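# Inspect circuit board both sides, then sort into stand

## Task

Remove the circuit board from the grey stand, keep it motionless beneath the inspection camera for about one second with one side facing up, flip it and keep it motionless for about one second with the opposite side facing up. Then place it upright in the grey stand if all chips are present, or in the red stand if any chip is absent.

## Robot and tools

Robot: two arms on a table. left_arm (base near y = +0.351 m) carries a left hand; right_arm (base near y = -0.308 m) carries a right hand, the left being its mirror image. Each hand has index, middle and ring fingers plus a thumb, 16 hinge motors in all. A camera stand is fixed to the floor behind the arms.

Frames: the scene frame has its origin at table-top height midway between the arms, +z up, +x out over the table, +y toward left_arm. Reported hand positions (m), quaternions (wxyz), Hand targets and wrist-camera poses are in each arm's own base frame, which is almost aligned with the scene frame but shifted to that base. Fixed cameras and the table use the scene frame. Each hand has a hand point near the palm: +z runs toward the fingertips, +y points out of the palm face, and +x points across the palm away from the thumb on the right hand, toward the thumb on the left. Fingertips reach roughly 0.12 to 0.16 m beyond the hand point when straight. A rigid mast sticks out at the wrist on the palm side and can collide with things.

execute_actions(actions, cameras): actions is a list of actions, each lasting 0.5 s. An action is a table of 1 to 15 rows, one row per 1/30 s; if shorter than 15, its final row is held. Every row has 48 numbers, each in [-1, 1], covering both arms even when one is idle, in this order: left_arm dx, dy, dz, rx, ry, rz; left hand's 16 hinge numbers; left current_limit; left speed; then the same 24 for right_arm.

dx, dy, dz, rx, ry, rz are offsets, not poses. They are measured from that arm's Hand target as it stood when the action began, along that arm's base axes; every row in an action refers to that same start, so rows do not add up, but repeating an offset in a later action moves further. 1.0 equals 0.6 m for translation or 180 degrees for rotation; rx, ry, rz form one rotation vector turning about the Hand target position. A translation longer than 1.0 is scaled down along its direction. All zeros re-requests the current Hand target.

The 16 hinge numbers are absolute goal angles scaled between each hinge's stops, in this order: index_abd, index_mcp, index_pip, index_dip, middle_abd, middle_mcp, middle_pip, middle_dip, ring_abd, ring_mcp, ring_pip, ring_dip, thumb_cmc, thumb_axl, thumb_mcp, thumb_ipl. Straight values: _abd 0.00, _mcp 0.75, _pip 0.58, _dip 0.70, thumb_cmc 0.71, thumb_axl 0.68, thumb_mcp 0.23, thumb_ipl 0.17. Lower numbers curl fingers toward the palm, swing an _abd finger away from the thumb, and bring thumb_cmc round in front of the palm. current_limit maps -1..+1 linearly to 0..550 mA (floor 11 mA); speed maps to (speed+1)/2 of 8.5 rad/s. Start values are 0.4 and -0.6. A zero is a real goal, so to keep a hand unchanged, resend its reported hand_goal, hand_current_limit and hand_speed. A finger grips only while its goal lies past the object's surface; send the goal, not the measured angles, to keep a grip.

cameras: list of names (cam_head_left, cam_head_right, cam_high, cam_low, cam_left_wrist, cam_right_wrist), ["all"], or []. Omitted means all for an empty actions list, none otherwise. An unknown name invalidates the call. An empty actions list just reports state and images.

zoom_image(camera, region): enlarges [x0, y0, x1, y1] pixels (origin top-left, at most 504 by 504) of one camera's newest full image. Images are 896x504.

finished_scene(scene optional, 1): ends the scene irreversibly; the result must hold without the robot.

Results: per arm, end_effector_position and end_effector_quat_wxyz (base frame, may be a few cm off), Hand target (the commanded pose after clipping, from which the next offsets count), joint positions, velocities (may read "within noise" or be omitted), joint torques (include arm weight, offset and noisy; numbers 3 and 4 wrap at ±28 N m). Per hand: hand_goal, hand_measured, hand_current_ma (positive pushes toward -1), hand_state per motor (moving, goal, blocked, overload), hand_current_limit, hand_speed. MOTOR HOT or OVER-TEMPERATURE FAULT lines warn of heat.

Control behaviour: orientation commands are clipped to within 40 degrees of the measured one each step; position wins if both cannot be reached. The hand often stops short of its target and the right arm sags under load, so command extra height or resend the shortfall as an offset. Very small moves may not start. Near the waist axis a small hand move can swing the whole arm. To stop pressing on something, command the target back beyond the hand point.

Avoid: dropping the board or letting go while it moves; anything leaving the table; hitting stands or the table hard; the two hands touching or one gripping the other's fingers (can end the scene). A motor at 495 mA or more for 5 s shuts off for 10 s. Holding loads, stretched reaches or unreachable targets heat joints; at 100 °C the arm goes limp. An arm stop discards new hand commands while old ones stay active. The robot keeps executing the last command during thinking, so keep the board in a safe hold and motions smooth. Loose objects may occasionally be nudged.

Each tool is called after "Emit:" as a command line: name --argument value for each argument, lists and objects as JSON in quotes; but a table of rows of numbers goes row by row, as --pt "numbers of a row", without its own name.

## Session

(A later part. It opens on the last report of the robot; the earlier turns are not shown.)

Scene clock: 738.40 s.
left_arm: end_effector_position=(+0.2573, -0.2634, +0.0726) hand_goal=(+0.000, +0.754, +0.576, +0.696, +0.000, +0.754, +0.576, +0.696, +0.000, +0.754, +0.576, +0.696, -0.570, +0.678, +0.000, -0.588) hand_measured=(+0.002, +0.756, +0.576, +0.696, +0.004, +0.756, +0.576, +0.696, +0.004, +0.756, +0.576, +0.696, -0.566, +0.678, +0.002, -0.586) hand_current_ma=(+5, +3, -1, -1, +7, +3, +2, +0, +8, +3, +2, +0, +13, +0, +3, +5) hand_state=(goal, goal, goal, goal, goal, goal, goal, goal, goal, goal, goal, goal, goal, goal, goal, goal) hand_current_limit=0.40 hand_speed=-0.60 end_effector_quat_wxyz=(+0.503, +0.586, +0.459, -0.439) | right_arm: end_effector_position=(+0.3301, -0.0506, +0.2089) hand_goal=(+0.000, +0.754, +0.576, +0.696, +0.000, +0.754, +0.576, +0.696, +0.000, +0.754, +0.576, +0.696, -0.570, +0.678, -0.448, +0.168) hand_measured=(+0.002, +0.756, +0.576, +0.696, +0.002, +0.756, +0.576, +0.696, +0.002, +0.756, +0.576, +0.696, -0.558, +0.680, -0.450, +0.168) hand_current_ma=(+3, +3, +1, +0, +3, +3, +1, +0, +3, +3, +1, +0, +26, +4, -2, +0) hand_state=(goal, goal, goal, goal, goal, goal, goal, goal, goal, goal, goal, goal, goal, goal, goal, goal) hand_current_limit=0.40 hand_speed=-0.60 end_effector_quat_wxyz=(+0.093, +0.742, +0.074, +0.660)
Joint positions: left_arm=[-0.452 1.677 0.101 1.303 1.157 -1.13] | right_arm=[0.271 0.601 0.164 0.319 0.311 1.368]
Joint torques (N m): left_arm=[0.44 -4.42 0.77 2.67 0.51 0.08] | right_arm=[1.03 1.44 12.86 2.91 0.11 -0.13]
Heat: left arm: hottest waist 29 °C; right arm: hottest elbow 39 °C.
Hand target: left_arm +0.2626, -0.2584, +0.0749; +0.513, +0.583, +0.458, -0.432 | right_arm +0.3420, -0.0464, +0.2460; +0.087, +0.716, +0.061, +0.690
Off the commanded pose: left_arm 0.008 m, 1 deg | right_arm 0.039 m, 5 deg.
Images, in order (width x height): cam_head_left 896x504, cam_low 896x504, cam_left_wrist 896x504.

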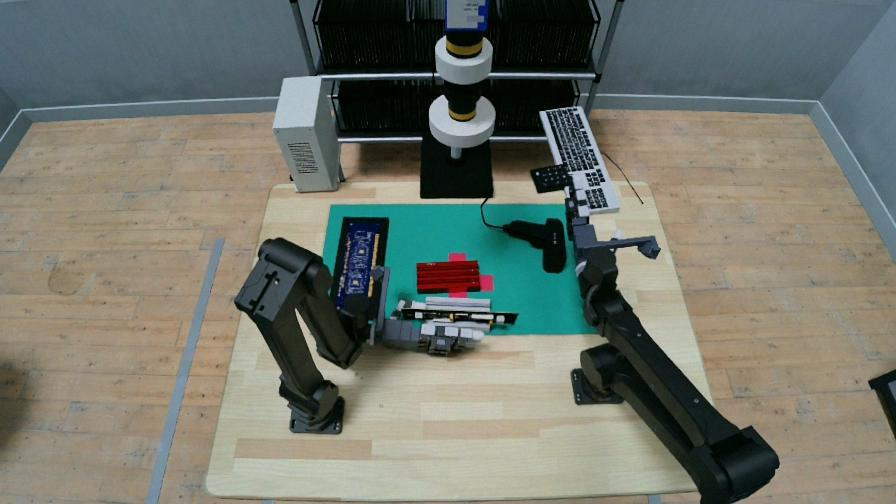

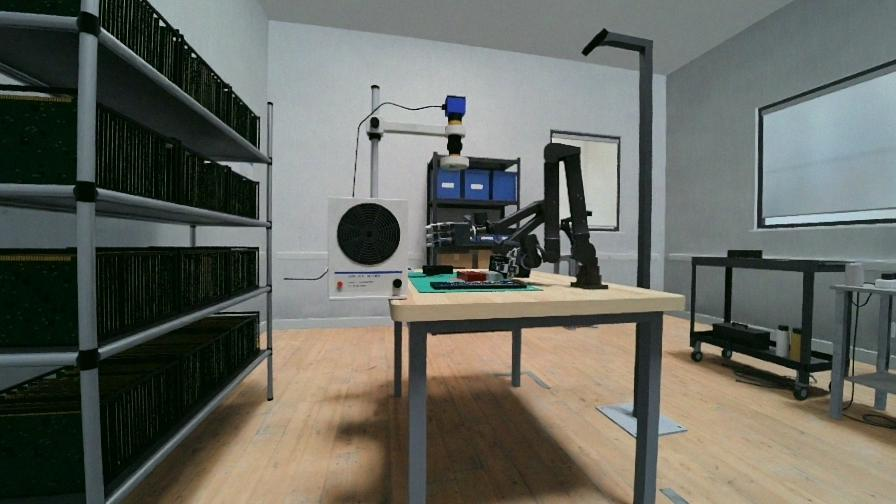

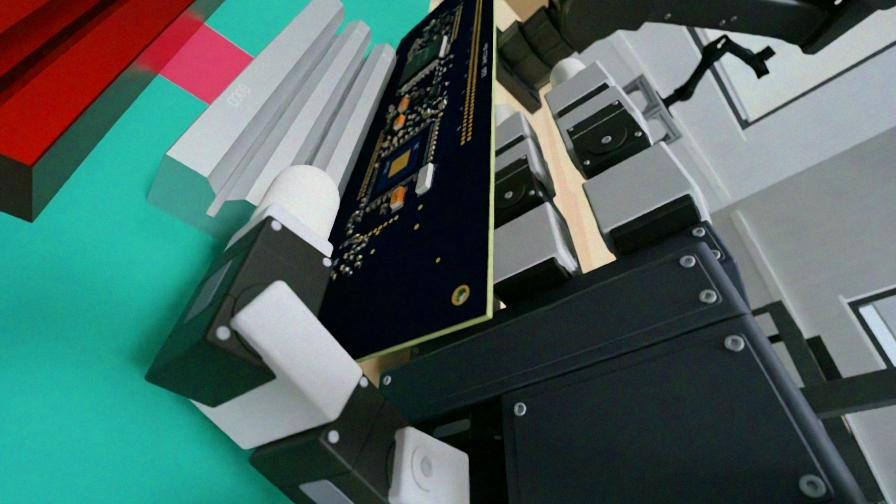

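Emit:
execute_actions --actions '[[[0,0.025,0.02,0,0,0,0,0.754,0.576,0.696,0,0.754,0.576,0.696,0,0.754,0.576,0.696,-0.571,0.678,0,-0.589,0.4,-0.6,0,0,0,0,0,0,0,0.754,0.576,0.696,0,0.754,0.576,0.696,0,0.754,0.576,0.696,-0.571,0.678,-0.449,0.168,0.4,-0.6]],[[0.03,0,0,0,0,0,0,0.754,0.576,0.696,0,0.754,0.576,0.696,0,0.754,0.576,0.696,-0.571,0.678,0,-0.589,0.4,-0.6,0,0,0,0,0,0,0,0.754,0.576,0.696,0,0.754,0.576,0.696,0,0.754,0.576,0.696,-0.571,0.678,-0.449,0.168,0.4,-0.6]]]' --cameras '["cam_head_left","cam_left_wrist"]'

Emit:
zoom_image --camera "cam_head_left" --region '[340, 240, 550, 360]'

Scene clock: 757.77 s.
left_arm: end_effector_position=(+0.2662, -0.2439, +0.0750) hand_goal=(+0.000, +0.754, +0.576, +0.696, +0.000, +0.754, +0.576, +0.696, +0.000, +0.754, +0.576, +0.696, -0.570, +0.678, +0.000, -0.588) hand_measured=(+0.002, +0.756, +0.576, +0.696, +0.004, +0.756, +0.576, +0.696, +0.004, +0.756, +0.576, +0.696, -0.566, +0.678, +0.000, -0.586) hand_current_ma=(+5, +3, -1, -1, +7, +3, +2, +0, +8, +3, +2, +0, +13, +0, +3, +5) hand_state=(goal, goal, goal, goal, goal, goal, goal, goal, goal, goal, goal, goal, goal, goal, goal, goal) hand_current_limit=0.40 hand_speed=-0.60 end_effector_quat_wxyz=(+0.497, +0.579, +0.470, -0.445) | right_arm: end_effector_position=(+0.3301, -0.0506, +0.2089) hand_goal=(+0.000, +0.754, +0.576, +0.696, +0.000, +0.754, +0.576, +0.696, +0.000, +0.754, +0.576, +0.696, -0.570, +0.678, -0.448, +0.168) hand_measured=(+0.002, +0.756, +0.576, +0.696, +0.002, +0.756, +0.576, +0.696, +0.002, +0.756, +0.576, +0.696, -0.558, +0.680, -0.450, +0.168) hand_current_ma=(+3, +3, +1, +0, +3, +3, +1, +0, +3, +3, +1, +0, +26, +4, -2, +0) hand_state=(goal, goal, goal, goal, goal, goal, goal, goal, goal, goal, goal, goal, goal, goal, goal, goal) hand_current_limit=0.40 hand_speed=-0.60 end_effector_quat_wxyz=(+0.093, +0.742, +0.074, +0.660)
Joint positions: left_arm=[-0.348 1.568 0.105 1.101 1.252 -1.067] | right_arm=[0.271 0.601 0.164 0.319 0.311 1.368]
Joint torques (N m): left_arm=[0.44 -5.83 3.64 1.35 0.67 0.18] | right_arm=[1.08 1.32 13 2.82 0.13 -0.13]
Heat: left arm: hottest waist 29 °C; right arm: hottest elbow 39 °C.
Hand target: left_arm +0.2806, -0.2434, +0.0869; +0.513, +0.583, +0.458, -0.432 | right_arm +0.3420, -0.0464, +0.2460; +0.087, +0.716, +0.061, +0.690
Off the commanded pose: left_arm 0.019 m, 3 deg | right_arm 0.039 m, 5 deg.
Images, in order (width x height): cam_head_left 896x504, cam_left_wrist 896x504.

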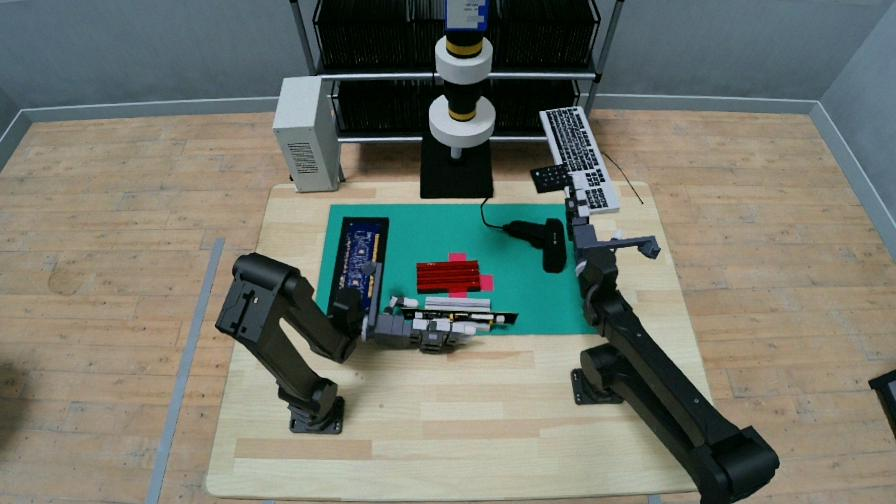

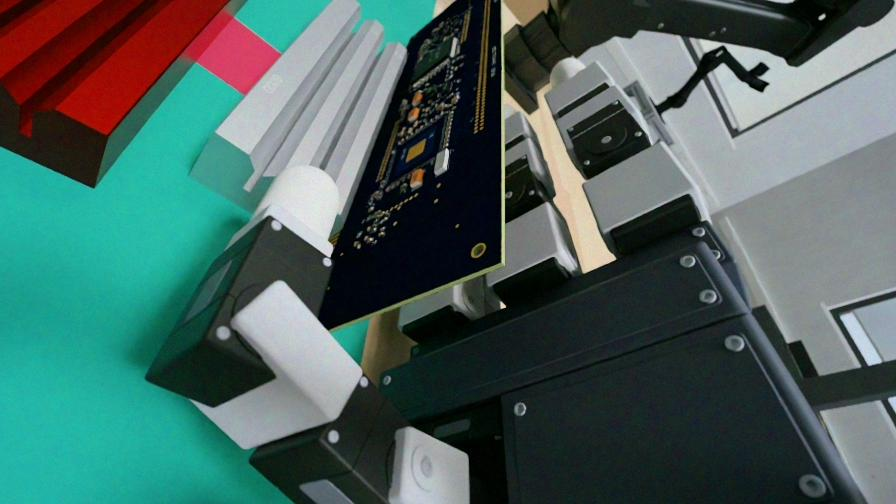

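Scaled by 2.400 from the camera's 896x504 image, which has a finer 1280x720 frame.

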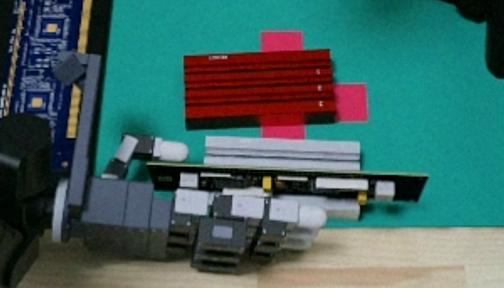

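Emit:
execute_actions --actions '[[[0.02,0,0.02,0,0,0,0,0.754,0.576,0.696,0,0.754,0.576,0.696,0,0.754,0.576,0.696,-0.571,0.678,0,-0.589,0.4,-0.6,0,0,0,0,0,0,0,0.754,0.576,0.696,0,0.754,0.576,0.696,0,0.754,0.576,0.696,-0.571,0.678,-0.449,0.168,0.4,-0.6]],[[0,0,0,0,0,0,0,0.754,0.576,0.696,0,0.754,0.576,0.696,0,0.754,0.576,0.696,-0.571,0.678,0,-0.589,0.4,-0.6,0,0,0,0,0,0,0,0.754,0.576,0.696,0,0.754,0.576,0.696,0,0.754,0.576,0.696,-0.571,0.678,-0.449,0.168,0.4,-0.6]]]' --cameras '["cam_head_left","cam_left_wrist"]'

Emit:
zoom_image --camera "cam_head_left" --region '[340, 240, 550, 360]'

Scene clock: 775.87 s.
left_arm: end_effector_position=(+0.2753, -0.2431, +0.0833) hand_goal=(+0.000, +0.754, +0.576, +0.696, +0.000, +0.754, +0.576, +0.696, +0.000, +0.754, +0.576, +0.696, -0.570, +0.678, +0.000, -0.588) hand_measured=(+0.002, +0.756, +0.576, +0.696, +0.004, +0.756, +0.576, +0.696, +0.004, +0.756, +0.576, +0.696, -0.566, +0.678, +0.000, -0.586) hand_current_ma=(+5, +3, -1, -1, +7, +3, +2, +0, +8, +3, +2, +0, +13, +0, +3, +5) hand_state=(goal, goal, goal, goal, goal, goal, goal, goal, goal, goal, goal, goal, goal, goal, goal, goal) hand_current_limit=0.40 hand_speed=-0.60 end_effector_quat_wxyz=(+0.494, +0.577, +0.473, -0.446) | right_arm: end_effector_position=(+0.3301, -0.0506, +0.2089) hand_goal=(+0.000, +0.754, +0.576, +0.696, +0.000, +0.754, +0.576, +0.696, +0.000, +0.754, +0.576, +0.696, -0.570, +0.678, -0.448, +0.168) hand_measured=(+0.002, +0.756, +0.576, +0.696, +0.002, +0.756, +0.576, +0.696, +0.002, +0.756, +0.576, +0.696, -0.558, +0.680, -0.450, +0.168) hand_current_ma=(+3, +3, +1, +0, +3, +3, +1, +0, +3, +3, +1, +0, +26, +4, -2, +0) hand_state=(goal, goal, goal, goal, goal, goal, goal, goal, goal, goal, goal, goal, goal, goal, goal, goal) hand_current_limit=0.40 hand_speed=-0.60 end_effector_quat_wxyz=(+0.093, +0.742, +0.074, +0.660)
Joint positions: left_arm=[-0.329 1.479 0.131 0.955 1.269 -1.044] | right_arm=[0.271 0.601 0.164 0.319 0.311 1.368]
Joint torques (N m): left_arm=[0.44 -5.6 5.12 1.33 0.71 0.17] | right_arm=[1.2 1.55 12.88 2.86 0.12 -0.15]
Heat: left arm: hottest waist 28 °C; right arm: hottest elbow 39 °C.
Hand target: left_arm +0.2926, -0.2434, +0.0989; +0.513, +0.583, +0.458, -0.432 | right_arm +0.3420, -0.0464, +0.2460; +0.087, +0.716, +0.061, +0.690
Off the commanded pose: left_arm 0.023 m, 3 deg | right_arm 0.039 m, 5 deg.
Images, in order (width x height): cam_head_left 896x504, cam_left_wrist 896x504.

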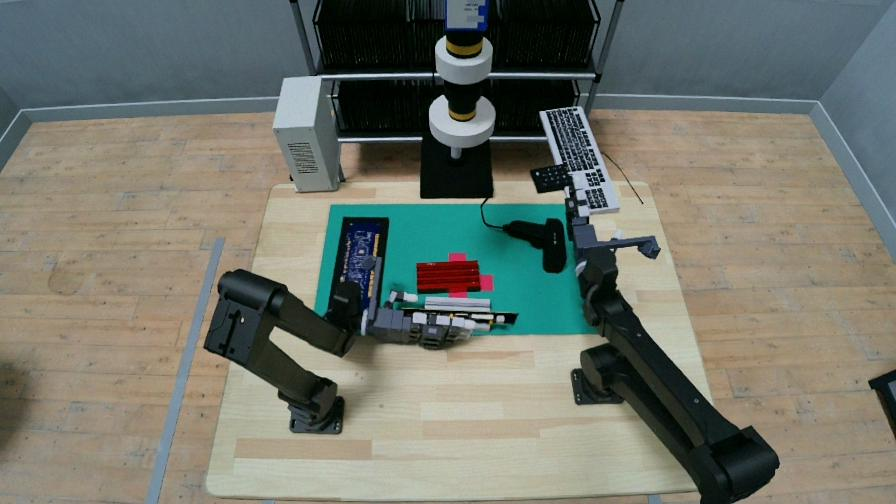

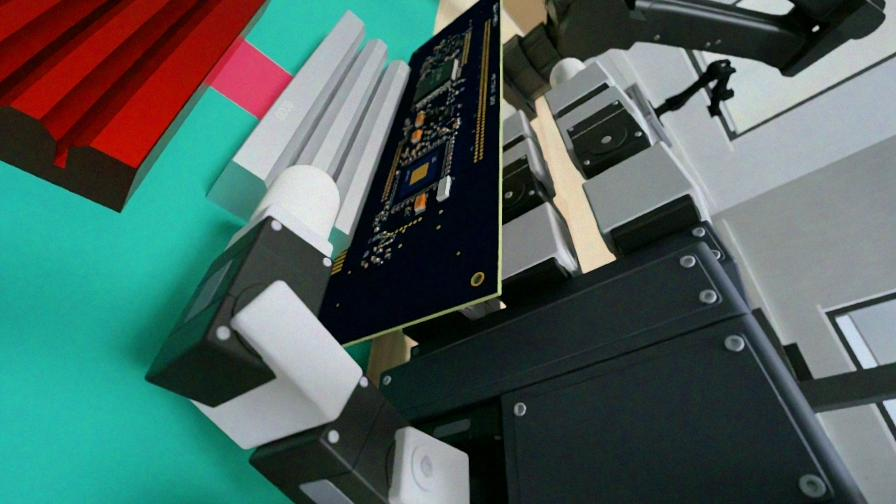

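Scaled by 2.400 from the camera's 896x504 image, which has a finer 1280x720 frame.

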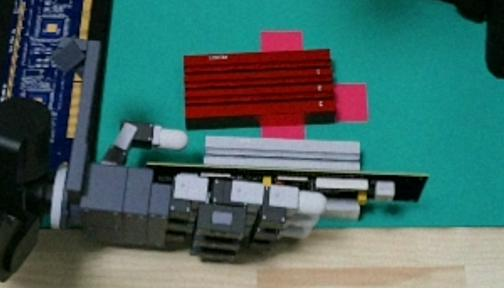

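Emit:
execute_actions --actions '[[[0.02,0,-0.005,0,0,0,0,0.754,0.576,0.696,0,0.754,0.576,0.696,0,0.754,0.576,0.696,-0.571,0.678,0,-0.589,0.4,-0.6,0,0,0,0,0,0,0,0.754,0.576,0.696,0,0.754,0.576,0.696,0,0.754,0.576,0.696,-0.571,0.678,-0.449,0.168,0.4,-0.6]],[[0.015,0,-0.005,0,0,0,0,0.754,0.576,0.696,0,0.754,0.576,0.696,0,0.754,0.576,0.696,-0.571,0.678,0,-0.589,0.4,-0.6,0,0,0,0,0,0,0,0.754,0.576,0.696,0,0.754,0.576,0.696,0,0.754,0.576,0.696,-0.571,0.678,-0.449,0.168,0.4,-0.6]]]' --cameras '["cam_head_left","cam_left_wrist"]'

Emit:
zoom_image --camera "cam_head_left" --region '[340, 240, 550, 360]'

Scene clock: 786.77 s.
left_arm: end_effector_position=(+0.2846, -0.2460, +0.0800) hand_goal=(+0.000, +0.754, +0.576, +0.696, +0.000, +0.754, +0.576, +0.696, +0.000, +0.754, +0.576, +0.696, -0.570, +0.678, +0.000, -0.588) hand_measured=(+0.002, +0.762, +0.574, +0.696, +0.004, +0.754, +0.576, +0.696, +0.004, +0.754, +0.576, +0.696, -0.566, +0.678, +0.000, -0.586) hand_current_ma=(+6, +26, -2, -1, +7, +1, +2, +0, +8, +2, +2, +0, +14, +0, +2, +5) hand_state=(goal, goal, goal, goal, goal, goal, goal, goal, goal, goal, goal, goal, goal, goal, goal, goal) hand_current_limit=0.40 hand_speed=-0.60 end_effector_quat_wxyz=(+0.488, +0.579, +0.468, -0.457) | right_arm: end_effector_position=(+0.3301, -0.0506, +0.2089) hand_goal=(+0.000, +0.754, +0.576, +0.696, +0.000, +0.754, +0.576, +0.696, +0.000, +0.754, +0.576, +0.696, -0.570, +0.678, -0.448, +0.168) hand_measured=(+0.002, +0.756, +0.576, +0.696, +0.002, +0.756, +0.576, +0.696, +0.002, +0.756, +0.576, +0.696, -0.558, +0.680, -0.450, +0.168) hand_current_ma=(+3, +3, +1, +0, +3, +3, +1, +0, +3, +3, +1, +0, +26, +4, -2, +0) hand_state=(goal, goal, goal, goal, goal, goal, goal, goal, goal, goal, goal, goal, goal, goal, goal, goal) hand_current_limit=0.40 hand_speed=-0.60 end_effector_quat_wxyz=(+0.093, +0.742, +0.074, +0.660)
Joint positions: left_arm=[-0.314 1.518 0.168 0.928 1.307 -1.023] | right_arm=[0.271 0.601 0.164 0.319 0.311 1.368]
Joint torques (N m): left_arm=[1.14 -4.31 6.28 1.42 0.24 0.3] | right_arm=[1.32 1.03 12.96 2.95 0.13 -0.11]
Heat: left arm: hottest waist 28 °C; right arm: hottest elbow 39 °C.
Hand target: left_arm +0.3136, -0.2434, +0.0929; +0.513, +0.583, +0.458, -0.432 | right_arm +0.3420, -0.0464, +0.2460; +0.087, +0.716, +0.061, +0.690
Off the commanded pose: left_arm 0.032 m, 4 deg | right_arm 0.039 m, 5 deg.
Images, in order (width x height): cam_head_left 896x504, cam_left_wrist 896x504.

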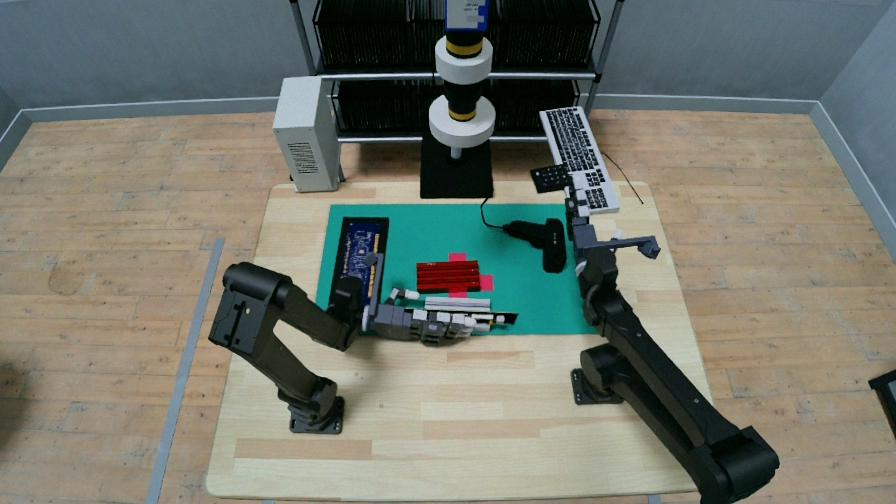

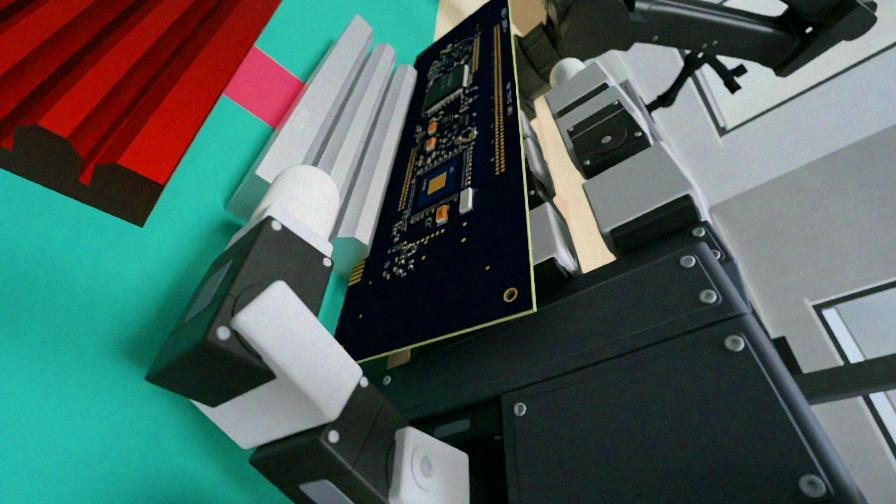

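Scaled by 2.400 from the camera's 896x504 image, which has a finer 1280x720 frame.

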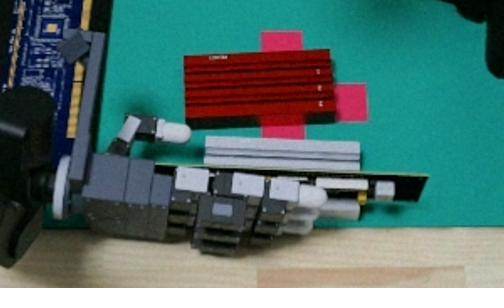

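Emit:
execute_actions --actions '[[[0,0,0,0,0,0,0,0.754,0.576,0.696,0,0.754,0.576,0.696,0,0.754,0.576,0.696,-0.571,0.678,-0.393,-0.265,0.4,-0.6,0,0,0,0,0,0,0,0.754,0.576,0.696,0,0.754,0.576,0.696,0,0.754,0.576,0.696,-0.571,0.678,-0.449,0.168,0.4,-0.6]],[[0,0,0,0,0,0,0,0.754,0.576,0.696,0,0.754,0.576,0.696,0,0.754,0.576,0.696,-0.571,0.678,-0.55,-0.32,0.4,-0.8,0,0,0,0,0,0,0,0.754,0.576,0.696,0,0.754,0.576,0.696,0,0.754,0.576,0.696,-0.571,0.678,-0.449,0.168,0.4,-0.6]],[[0,0,0,0,0,0,0,0.754,0.576,0.696,0,0.754,0.576,0.696,0,0.754,0.576,0.696,-0.571,0.678,-0.67,-0.37,0.4,-0.8,0,0,0,0,0,0,0,0.754,0.576,0.696,0,0.754,0.576,0.696,0,0.754,0.576,0.696,-0.571,0.678,-0.449,0.168,0.4,-0.6]]]' --cameras '["cam_head_left","cam_left_wrist"]'

Emit:
zoom_image --camera "cam_head_left" --region '[340, 240, 550, 360]'

Scene clock: 802.97 s.
left_arm: end_effector_position=(+0.2856, -0.2458, +0.0801) hand_goal=(+0.000, +0.754, +0.576, +0.696, +0.000, +0.754, +0.576, +0.696, +0.000, +0.754, +0.576, +0.696, -0.570, +0.678, -0.670, -0.370) hand_measured=(+0.004, +0.776, +0.574, +0.696, +0.004, +0.754, +0.576, +0.696, +0.004, +0.754, +0.576, +0.696, -0.566, +0.680, -0.492, -0.316) hand_current_ma=(+10, +81, -2, -1, +7, +1, +2, +0, +8, +2, +2, +0, +14, +6, +385, +295) hand_state=(goal, blocked, goal, goal, goal, goal, goal, goal, goal, goal, goal, goal, goal, goal, blocked, blocked) hand_current_limit=0.40 hand_speed=-0.80 end_effector_quat_wxyz=(+0.488, +0.578, +0.468, -0.456) | right_arm: end_effector_position=(+0.3301, -0.0506, +0.2089) hand_goal=(+0.000, +0.754, +0.576, +0.696, +0.000, +0.754, +0.576, +0.696, +0.000, +0.754, +0.576, +0.696, -0.570, +0.678, -0.448, +0.168) hand_measured=(+0.002, +0.756, +0.576, +0.696, +0.002, +0.756, +0.576, +0.696, +0.002, +0.756, +0.576, +0.696, -0.558, +0.680, -0.450, +0.168) hand_current_ma=(+3, +3, +1, +0, +3, +3, +1, +0, +3, +3, +1, +0, +26, +4, -2, +0) hand_state=(goal, goal, goal, goal, goal, goal, goal, goal, goal, goal, goal, goal, goal, goal, goal, goal) hand_current_limit=0.40 hand_speed=-0.60 end_effector_quat_wxyz=(+0.093, +0.742, +0.074, +0.660)
Joint positions: left_arm=[-0.312 1.518 0.17 0.926 1.307 -1.023] | right_arm=[0.271 0.601 0.164 0.319 0.311 1.368]
Joint torques (N m): left_arm=[1.08 -4.25 6.2 1.42 0.23 0.28] | right_arm=[1.08 2.02 12.92 3 0.1 -0.13]
Heat: left arm: hottest waist 28 °C; right arm: hottest elbow 39 °C.
Hand target: left_arm +0.3136, -0.2434, +0.0929; +0.513, +0.583, +0.458, -0.432 | right_arm +0.3420, -0.0464, +0.2460; +0.087, +0.716, +0.061, +0.690
Off the commanded pose: left_arm 0.031 m, 4 deg | right_arm 0.039 m, 5 deg.
Images, in order (width x height): cam_head_left 896x504, cam_left_wrist 896x504.

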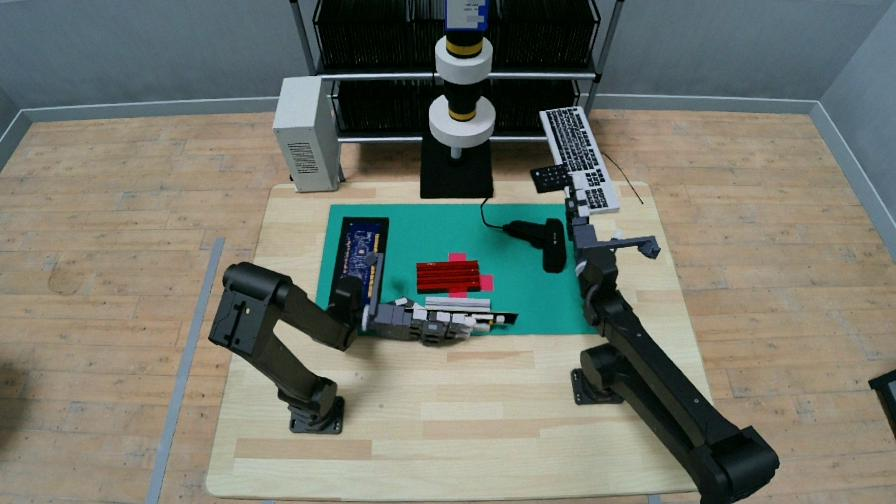

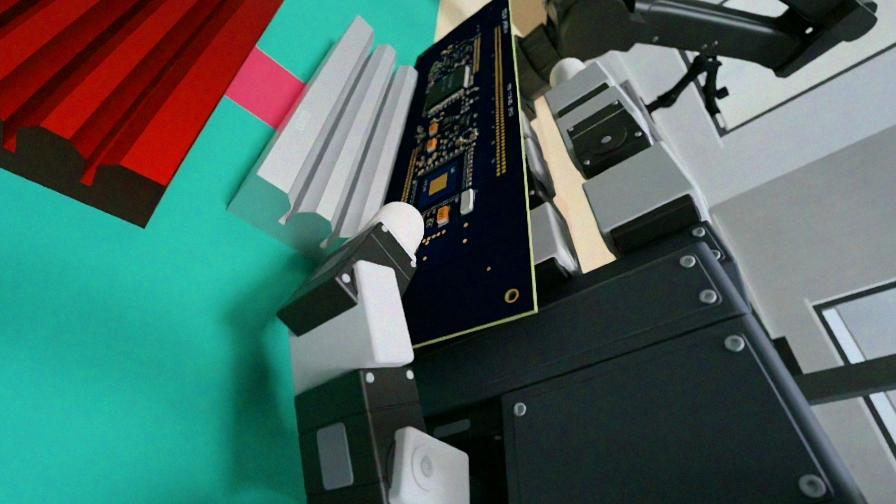

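Scaled by 2.400 from the camera's 896x504 image, which has a finer 1280x720 frame.

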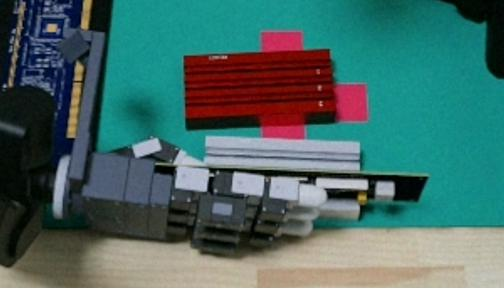

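Emit:
execute_actions --actions '[[[-0.025,0,0.03,0,0,0,0,0.754,0.576,0.696,0,0.754,0.576,0.696,0,0.754,0.576,0.696,-0.571,0.678,-0.67,-0.37,0.5,-0.8,0,0,0,0,0,0,0,0.754,0.576,0.696,0,0.754,0.576,0.696,0,0.754,0.576,0.696,-0.571,0.678,-0.449,0.168,0.4,-0.6]],[[0,0,0.03,0,0,0,0,0.754,0.576,0.696,0,0.754,0.576,0.696,0,0.754,0.576,0.696,-0.571,0.678,-0.67,-0.37,0.5,-0.8,0,0,0,0,0,0,0,0.754,0.576,0.696,0,0.754,0.576,0.696,0,0.754,0.576,0.696,-0.571,0.678,-0.449,0.168,0.4,-0.6]],[[0,0,0.03,0,0,0,0,0.754,0.576,0.696,0,0.754,0.576,0.696,0,0.754,0.576,0.696,-0.571,0.678,-0.67,-0.37,0.5,-0.8,0,0,0,0,0,0,0,0.754,0.576,0.696,0,0.754,0.576,0.696,0,0.754,0.576,0.696,-0.571,0.678,-0.449,0.168,0.4,-0.6]]]' --cameras '["cam_head_left","cam_left_wrist","cam_low"]'

Emit:
zoom_image --camera "cam_head_left" --region '[340, 240, 550, 360]'

Emit:
zoom_image --camera "cam_low" --region '[400, 190, 560, 310]'

Scene clock: 817.37 s.
left_arm: end_effector_position=(+0.2828, -0.2407, +0.1257) hand_goal=(+0.000, +0.754, +0.576, +0.696, +0.000, +0.754, +0.576, +0.696, +0.000, +0.754, +0.576, +0.696, -0.570, +0.678, -0.670, -0.370) hand_measured=(+0.004, +0.760, +0.580, +0.696, +0.004, +0.754, +0.576, +0.696, +0.004, +0.754, +0.576, +0.696, -0.564, +0.692, -0.504, -0.334) hand_current_ma=(+7, +20, +8, -1, +7, +2, +2, +0, +8, +2, +2, +0, +18, +56, +413, +187) hand_state=(goal, goal, goal, goal, goal, goal, goal, goal, goal, goal, goal, goal, goal, goal, blocked, blocked) hand_current_limit=0.50 hand_speed=-0.80 end_effector_quat_wxyz=(+0.496, +0.575, +0.474, -0.445) | right_arm: end_effector_position=(+0.3301, -0.0506, +0.2089) hand_goal=(+0.000, +0.754, +0.576, +0.696, +0.000, +0.754, +0.576, +0.696, +0.000, +0.754, +0.576, +0.696, -0.570, +0.678, -0.448, +0.168) hand_measured=(+0.002, +0.756, +0.576, +0.696, +0.002, +0.756, +0.576, +0.696, +0.002, +0.756, +0.576, +0.696, -0.558, +0.680, -0.450, +0.168) hand_current_ma=(+3, +3, +1, +0, +3, +3, +1, +0, +3, +3, +1, +0, +26, +4, -2, +0) hand_state=(goal, goal, goal, goal, goal, goal, goal, goal, goal, goal, goal, goal, goal, goal, goal, goal) hand_current_limit=0.40 hand_speed=-0.60 end_effector_quat_wxyz=(+0.093, +0.742, +0.074, +0.660)
Joint positions: left_arm=[-0.311 1.182 0.174 0.607 1.281 -1.035] | right_arm=[0.271 0.601 0.164 0.319 0.311 1.368]
Joint torques (N m): left_arm=[-0.73 -4.01 8.35 1.22 0.56 0.11] | right_arm=[0.97 1.44 13.01 2.8 0.08 -0.13]
Heat: left arm: hottest waist 28 °C; right arm: hottest elbow 40 °C.
Hand target: left_arm +0.2986, -0.2434, +0.1469; +0.513, +0.583, +0.458, -0.432 | right_arm +0.3420, -0.0464, +0.2460; +0.087, +0.716, +0.061, +0.690
Off the commanded pose: left_arm 0.027 m, 3 deg | right_arm 0.039 m, 5 deg.
Images, in order (width x height): cam_head_left 896x504, cam_low 896x504, cam_left_wrist 896x504.

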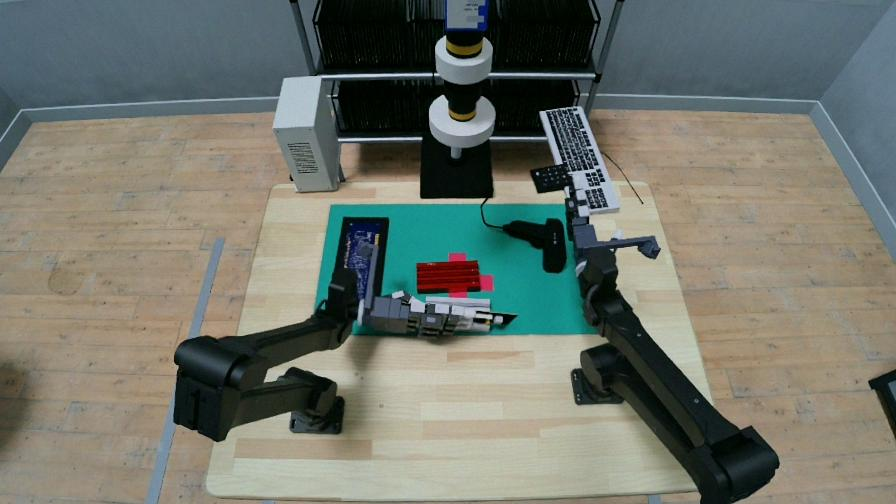

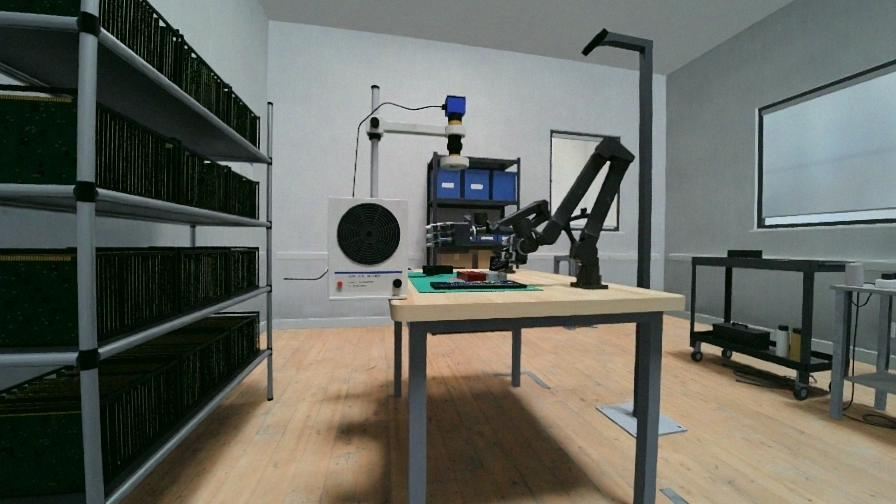

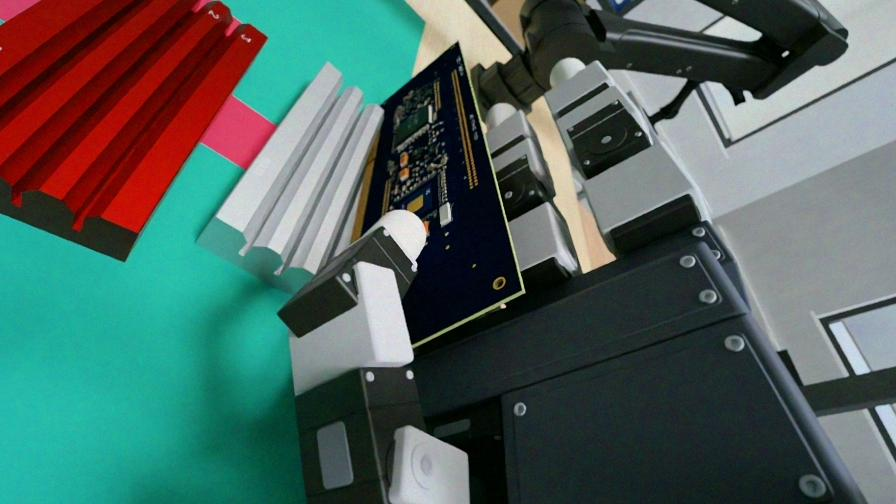

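Scaled by 2.400 from the camera's 896x504 image, which has a finer 1280x720 frame.

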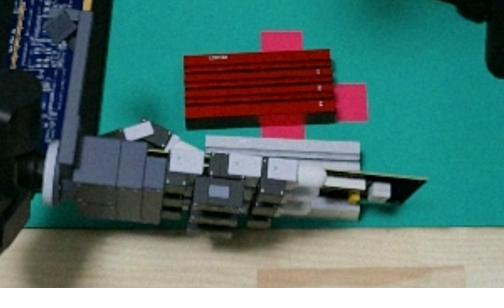

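Scaled by 3.150 from the camera's 896x504 image, which has a finer 1280x720 frame.

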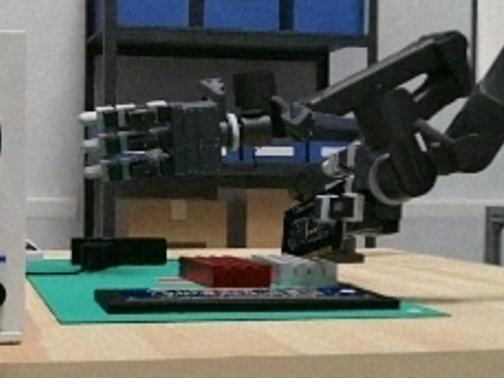

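Emit:
zoom_image --camera "cam_left_wrist" --region '[340, 30, 540, 350]'

Emit:
execute_actions --actions '[[[0.01,0.01,0.04,0,0,0,0,0.754,0.576,0.696,0,0.754,0.576,0.696,0,0.754,0.576,0.696,-0.571,0.678,-0.67,-0.37,0.55,-0.8,0,0,0,0,0,0,0,0.754,0.576,0.696,0,0.754,0.576,0.696,0,0.754,0.576,0.696,-0.571,0.678,-0.449,0.168,0.4,-0.6]],[[0.01,0.01,0.04,0,0,0,0,0.754,0.576,0.696,0,0.754,0.576,0.696,0,0.754,0.576,0.696,-0.571,0.678,-0.67,-0.37,0.55,-0.8,0,0,0,0,0,0,0,0.754,0.576,0.696,0,0.754,0.576,0.696,0,0.754,0.576,0.696,-0.571,0.678,-0.449,0.168,0.4,-0.6]]]' --cameras '["cam_head_left","cam_left_wrist","cam_low"]'

Emit:
zoom_image --camera "cam_low" --region '[400, 190, 560, 310]'

Emit:
zoom_image --camera "cam_left_wrist" --region '[340, 30, 540, 350]'

Scaled by 1.575 from the camera's 896x504 image, which has a finer 1280x720 frame.

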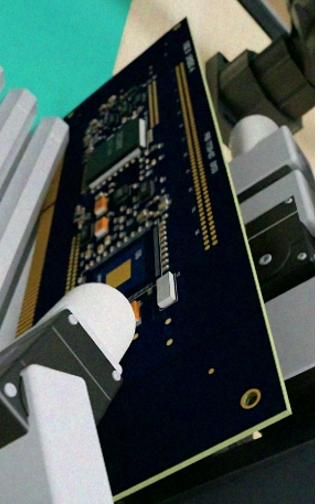

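Scene clock: 832.67 s.
left_arm: end_effector_position=(+0.2884, -0.2310, +0.1588) hand_goal=(+0.000, +0.754, +0.576, +0.696, +0.000, +0.754, +0.576, +0.696, +0.000, +0.754, +0.576, +0.696, -0.570, +0.678, -0.670, -0.370) hand_measured=(+0.004, +0.760, +0.580, +0.696, +0.004, +0.754, +0.576, +0.696, +0.004, +0.754, +0.576, +0.696, -0.564, +0.692, -0.506, -0.334) hand_current_ma=(+7, +21, +8, -1, +7, +2, +2, +0, +8, +2, +2, +0, +18, +58, +426, +187) hand_state=(goal, goal, goal, goal, goal, goal, goal, goal, goal, goal, goal, goal, goal, goal, blocked, blocked) hand_current_limit=0.55 hand_speed=-0.80 end_effector_quat_wxyz=(+0.487, +0.570, +0.482, -0.454) | right_arm: end_effector_position=(+0.3301, -0.0506, +0.2089) hand_goal=(+0.000, +0.754, +0.576, +0.696, +0.000, +0.754, +0.576, +0.696, +0.000, +0.754, +0.576, +0.696, -0.570, +0.678, -0.448, +0.168) hand_measured=(+0.002, +0.756, +0.576, +0.696, +0.002, +0.756, +0.576, +0.696, +0.002, +0.756, +0.576, +0.696, -0.558, +0.680, -0.450, +0.168) hand_current_ma=(+3, +3, +1, +0, +3, +3, +1, +0, +3, +3, +1, +0, +26, +4, -2, +0) hand_state=(goal, goal, goal, goal, goal, goal, goal, goal, goal, goal, goal, goal, goal, goal, goal, goal) hand_current_limit=0.40 hand_speed=-0.60 end_effector_quat_wxyz=(+0.093, +0.742, +0.074, +0.660)
Joint positions: left_arm=[-0.259 0.987 0.248 0.237 1.332 -0.962] | right_arm=[0.271 0.601 0.164 0.319 0.311 1.368]
Joint torques (N m): left_arm=[0.44 -2.9 11.79 1.25 0.97 0.16] | right_arm=[1.26 1.73 13.11 2.95 0.1 -0.09]
Heat: left arm: hottest waist 28 °C; right arm: hottest elbow 40 °C.
Hand target: left_arm +0.3106, -0.2314, +0.1949; +0.513, +0.583, +0.458, -0.432 | right_arm +0.3420, -0.0464, +0.2460; +0.087, +0.716, +0.061, +0.690
Off the commanded pose: left_arm 0.042 m, 5 deg | right_arm 0.039 m, 5 deg.
Images, in order (width x height): cam_head_left 896x504, cam_low 896x504, cam_left_wrist 896x504.

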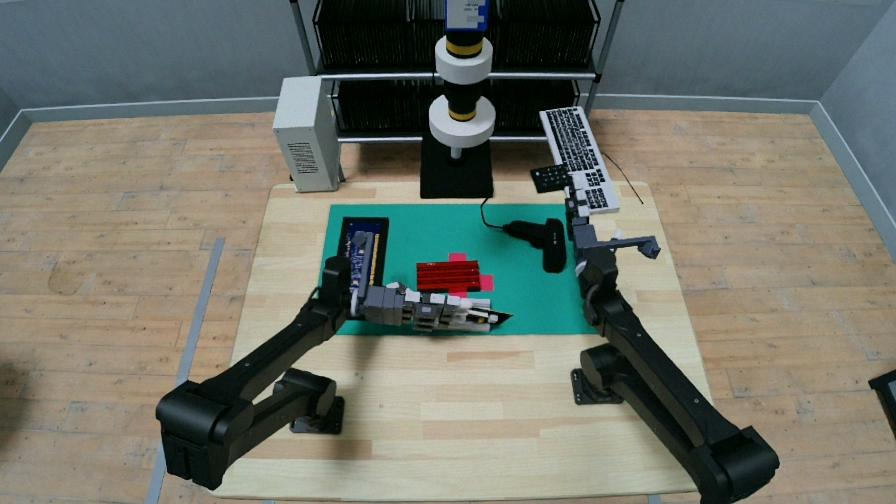

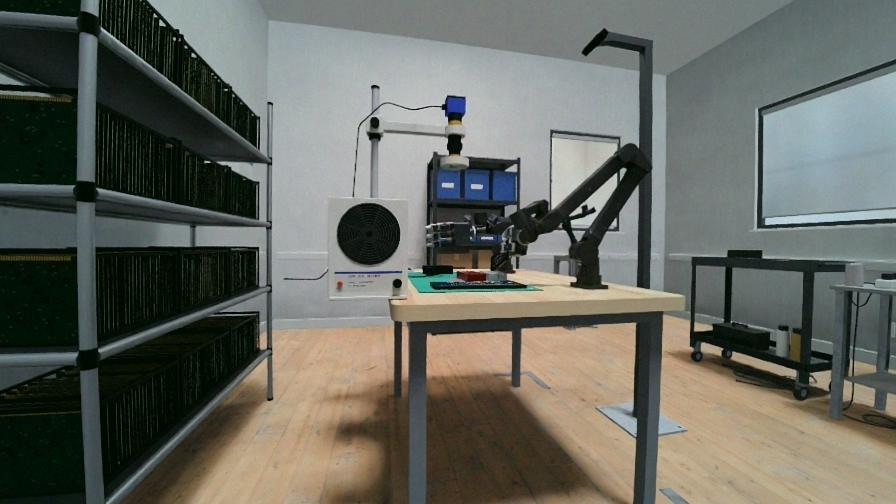

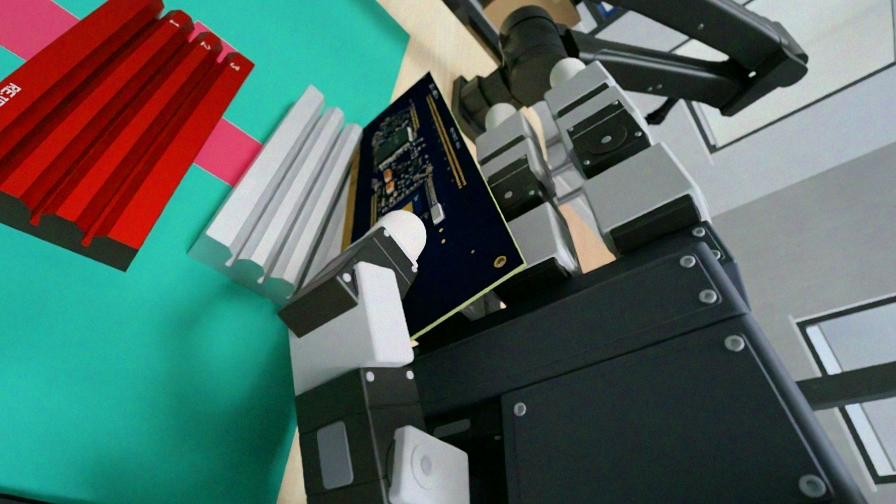

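Scaled by 3.150 from the camera's 896x504 image, which has a finer 1280x720 frame.

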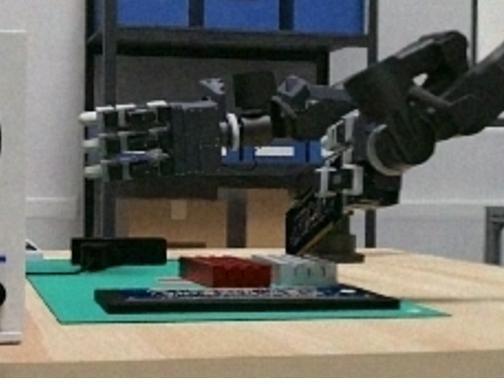

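Scaled by 1.575 from the camera's 896x504 image, which has a finer 1280x720 frame.

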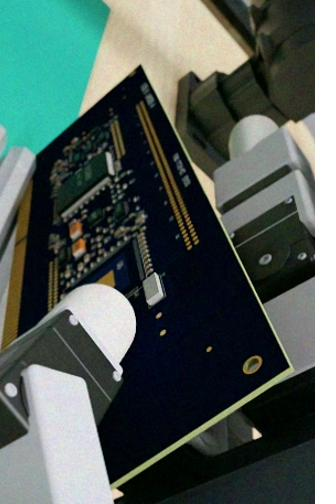

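Emit:
execute_actions --actions '[[[0,0,0.02,-0.01,-0.07,-0.007,0,0.754,0.576,0.696,0,0.754,0.576,0.696,0,0.754,0.576,0.696,-0.571,0.678,-0.67,-0.37,0.55,-0.8,0,0,0,0,0,0,0,0.754,0.576,0.696,0,0.754,0.576,0.696,0,0.754,0.576,0.696,-0.571,0.678,-0.449,0.168,0.4,-0.6],[0,0,0.04,-0.021,-0.143,-0.0145,0,0.754,0.576,0.696,0,0.754,0.576,0.696,0,0.754,0.576,0.696,-0.571,0.678,-0.67,-0.37,0.55,-0.8,0,0,0,0,0,0,0,0.754,0.576,0.696,0,0.754,0.576,0.696,0,0.754,0.576,0.696,-0.571,0.678,-0.449,0.168,0.4,-0.6]],[[0,0,0.03,-0.021,-0.143,-0.0145,0,0.754,0.576,0.696,0,0.754,0.576,0.696,0,0.754,0.576,0.696,-0.571,0.678,-0.67,-0.37,0.55,-0.8,0,0,0,0,0,0,0,0.754,0.576,0.696,0,0.754,0.576,0.696,0,0.754,0.576,0.696,-0.571,0.678,-0.449,0.168,0.4,-0.6]],[[0,0,0.02,-0.021,-0.143,-0.0145,0,0.754,0.576,0.696,0,0.754,0.576,0.696,0,0.754,0.576,0.696,-0.571,0.678,-0.67,-0.37,0.55,-0.8,0,0,0,0,0,0,0,0.754,0.576,0.696,0,0.754,0.576,0.696,0,0.754,0.576,0.696,-0.571,0.678,-0.449,0.168,0.4,-0.6]],[[0,0,0,0,0,0,0,0.754,0.576,0.696,0,0.754,0.576,0.696,0,0.754,0.576,0.696,-0.571,0.678,-0.67,-0.37,0.55,-0.8,0,0,0,0,0,0,0,0.754,0.576,0.696,0,0.754,0.576,0.696,0,0.754,0.576,0.696,-0.571,0.678,-0.449,0.168,0.4,-0.6]]]' --cameras '["cam_head_left","cam_left_wrist","cam_low","cam_high"]'

Emit:
zoom_image --camera "cam_low" --region '[400, 80, 600, 310]'

Emit:
zoom_image --camera "cam_head_left" --region '[340, 180, 580, 350]'

Scene clock: 875.50 s.
left_arm: end_effector_position=(+0.3003, -0.2316, +0.2348) hand_goal=(+0.000, +0.754, +0.576, +0.696, +0.000, +0.754, +0.576, +0.696, +0.000, +0.754, +0.576, +0.696, -0.570, +0.678, -0.670, -0.370) hand_measured=(+0.002, +0.792, +0.584, +0.694, +0.004, +0.762, +0.576, +0.696, +0.004, +0.762, +0.576, +0.696, -0.560, +0.714, -0.504, -0.324) hand_current_ma=(+2, +147, +23, -3, +7, +22, +2, +0, +8, +25, +2, +0, +30, +165, +426, +246) hand_state=(goal, blocked, goal, goal, goal, goal, goal, goal, goal, goal, goal, goal, goal, blocked, blocked, blocked) hand_current_limit=0.55 hand_speed=-0.80 end_effector_quat_wxyz=(+0.701, +0.709, -0.012, -0.075) | right_arm: end_effector_position=(+0.3301, -0.0506, +0.2089) hand_goal=(+0.000, +0.754, +0.576, +0.696, +0.000, +0.754, +0.576, +0.696, +0.000, +0.754, +0.576, +0.696, -0.570, +0.678, -0.448, +0.168) hand_measured=(+0.002, +0.756, +0.576, +0.696, +0.002, +0.756, +0.576, +0.696, +0.002, +0.756, +0.576, +0.696, -0.558, +0.680, -0.450, +0.168) hand_current_ma=(+3, +3, +1, +0, +3, +3, +1, +0, +3, +3, +1, +0, +26, +4, -2, +0) hand_state=(goal, goal, goal, goal, goal, goal, goal, goal, goal, goal, goal, goal, goal, goal, goal, goal) hand_current_limit=0.40 hand_speed=-0.60 end_effector_quat_wxyz=(+0.093, +0.742, +0.074, +0.660)
Joint positions: left_arm=[-0.185 1.524 0.36 1.059 1.508 0.014] | right_arm=[0.271 0.601 0.164 0.319 0.311 1.368]
Joint torques (N m): left_arm=[0.26 -6.18 7.34 2.39 0.34 0.1] | right_arm=[1.03 1.38 12.94 2.96 0.14 -0.11]
Heat: left arm: hottest elbow 31 °C; right arm: hottest elbow 40 °C.
Hand target: left_arm +0.3106, -0.2314, +0.2489; +0.708, +0.703, -0.041, -0.046 | right_arm +0.3420, -0.0464, +0.2460; +0.087, +0.716, +0.061, +0.690
Off the commanded pose: left_arm 0.017 m, 5 deg | right_arm 0.039 m, 5 deg.
Images, in order (width x height): cam_head_left 896x504, cam_high 896x504, cam_low 896x504, cam_left_wrist 896x504.

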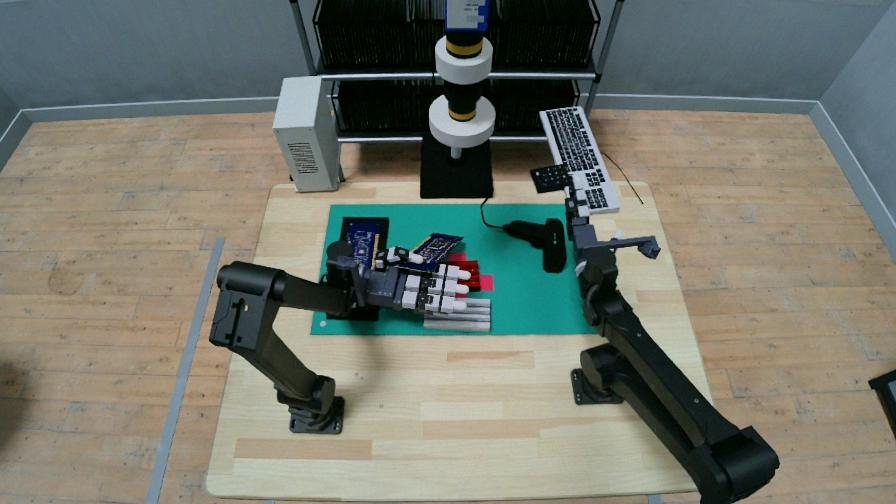

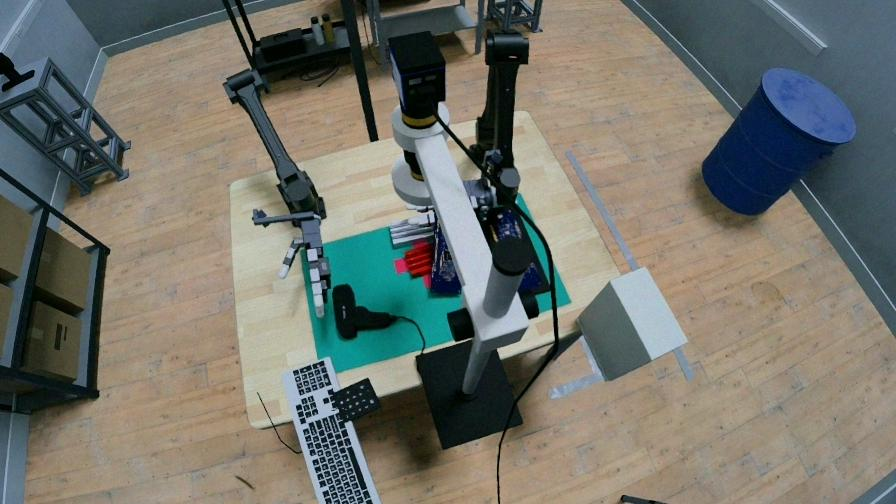

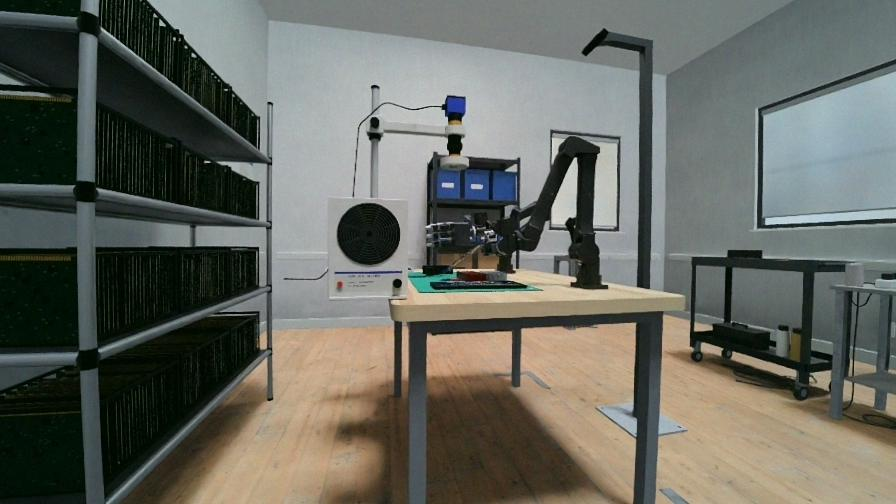

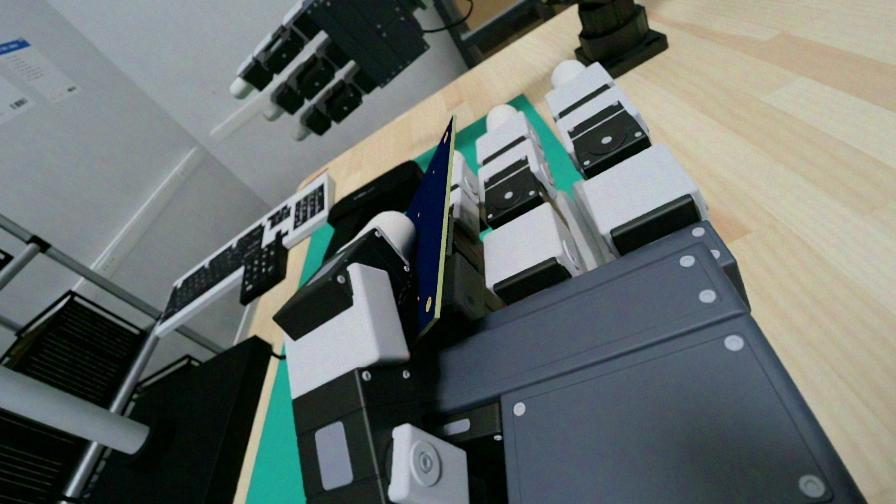

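Scaled by 2.191 from the camera's 896x504 image, which has a finer 1280x720 frame.

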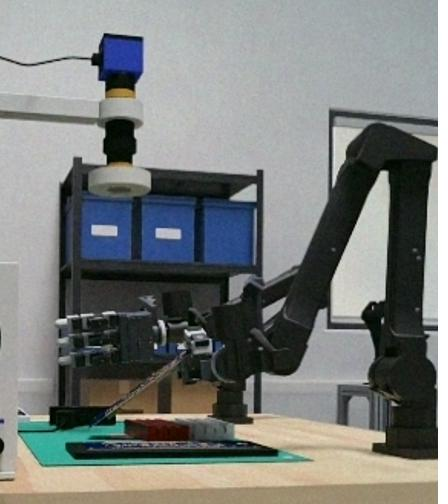

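Scaled by 2.100 from the camera's 896x504 image, which has a finer 1280x720 frame.

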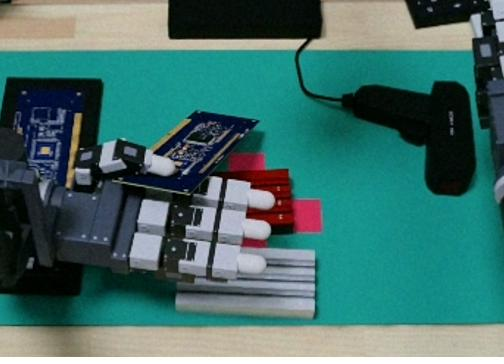

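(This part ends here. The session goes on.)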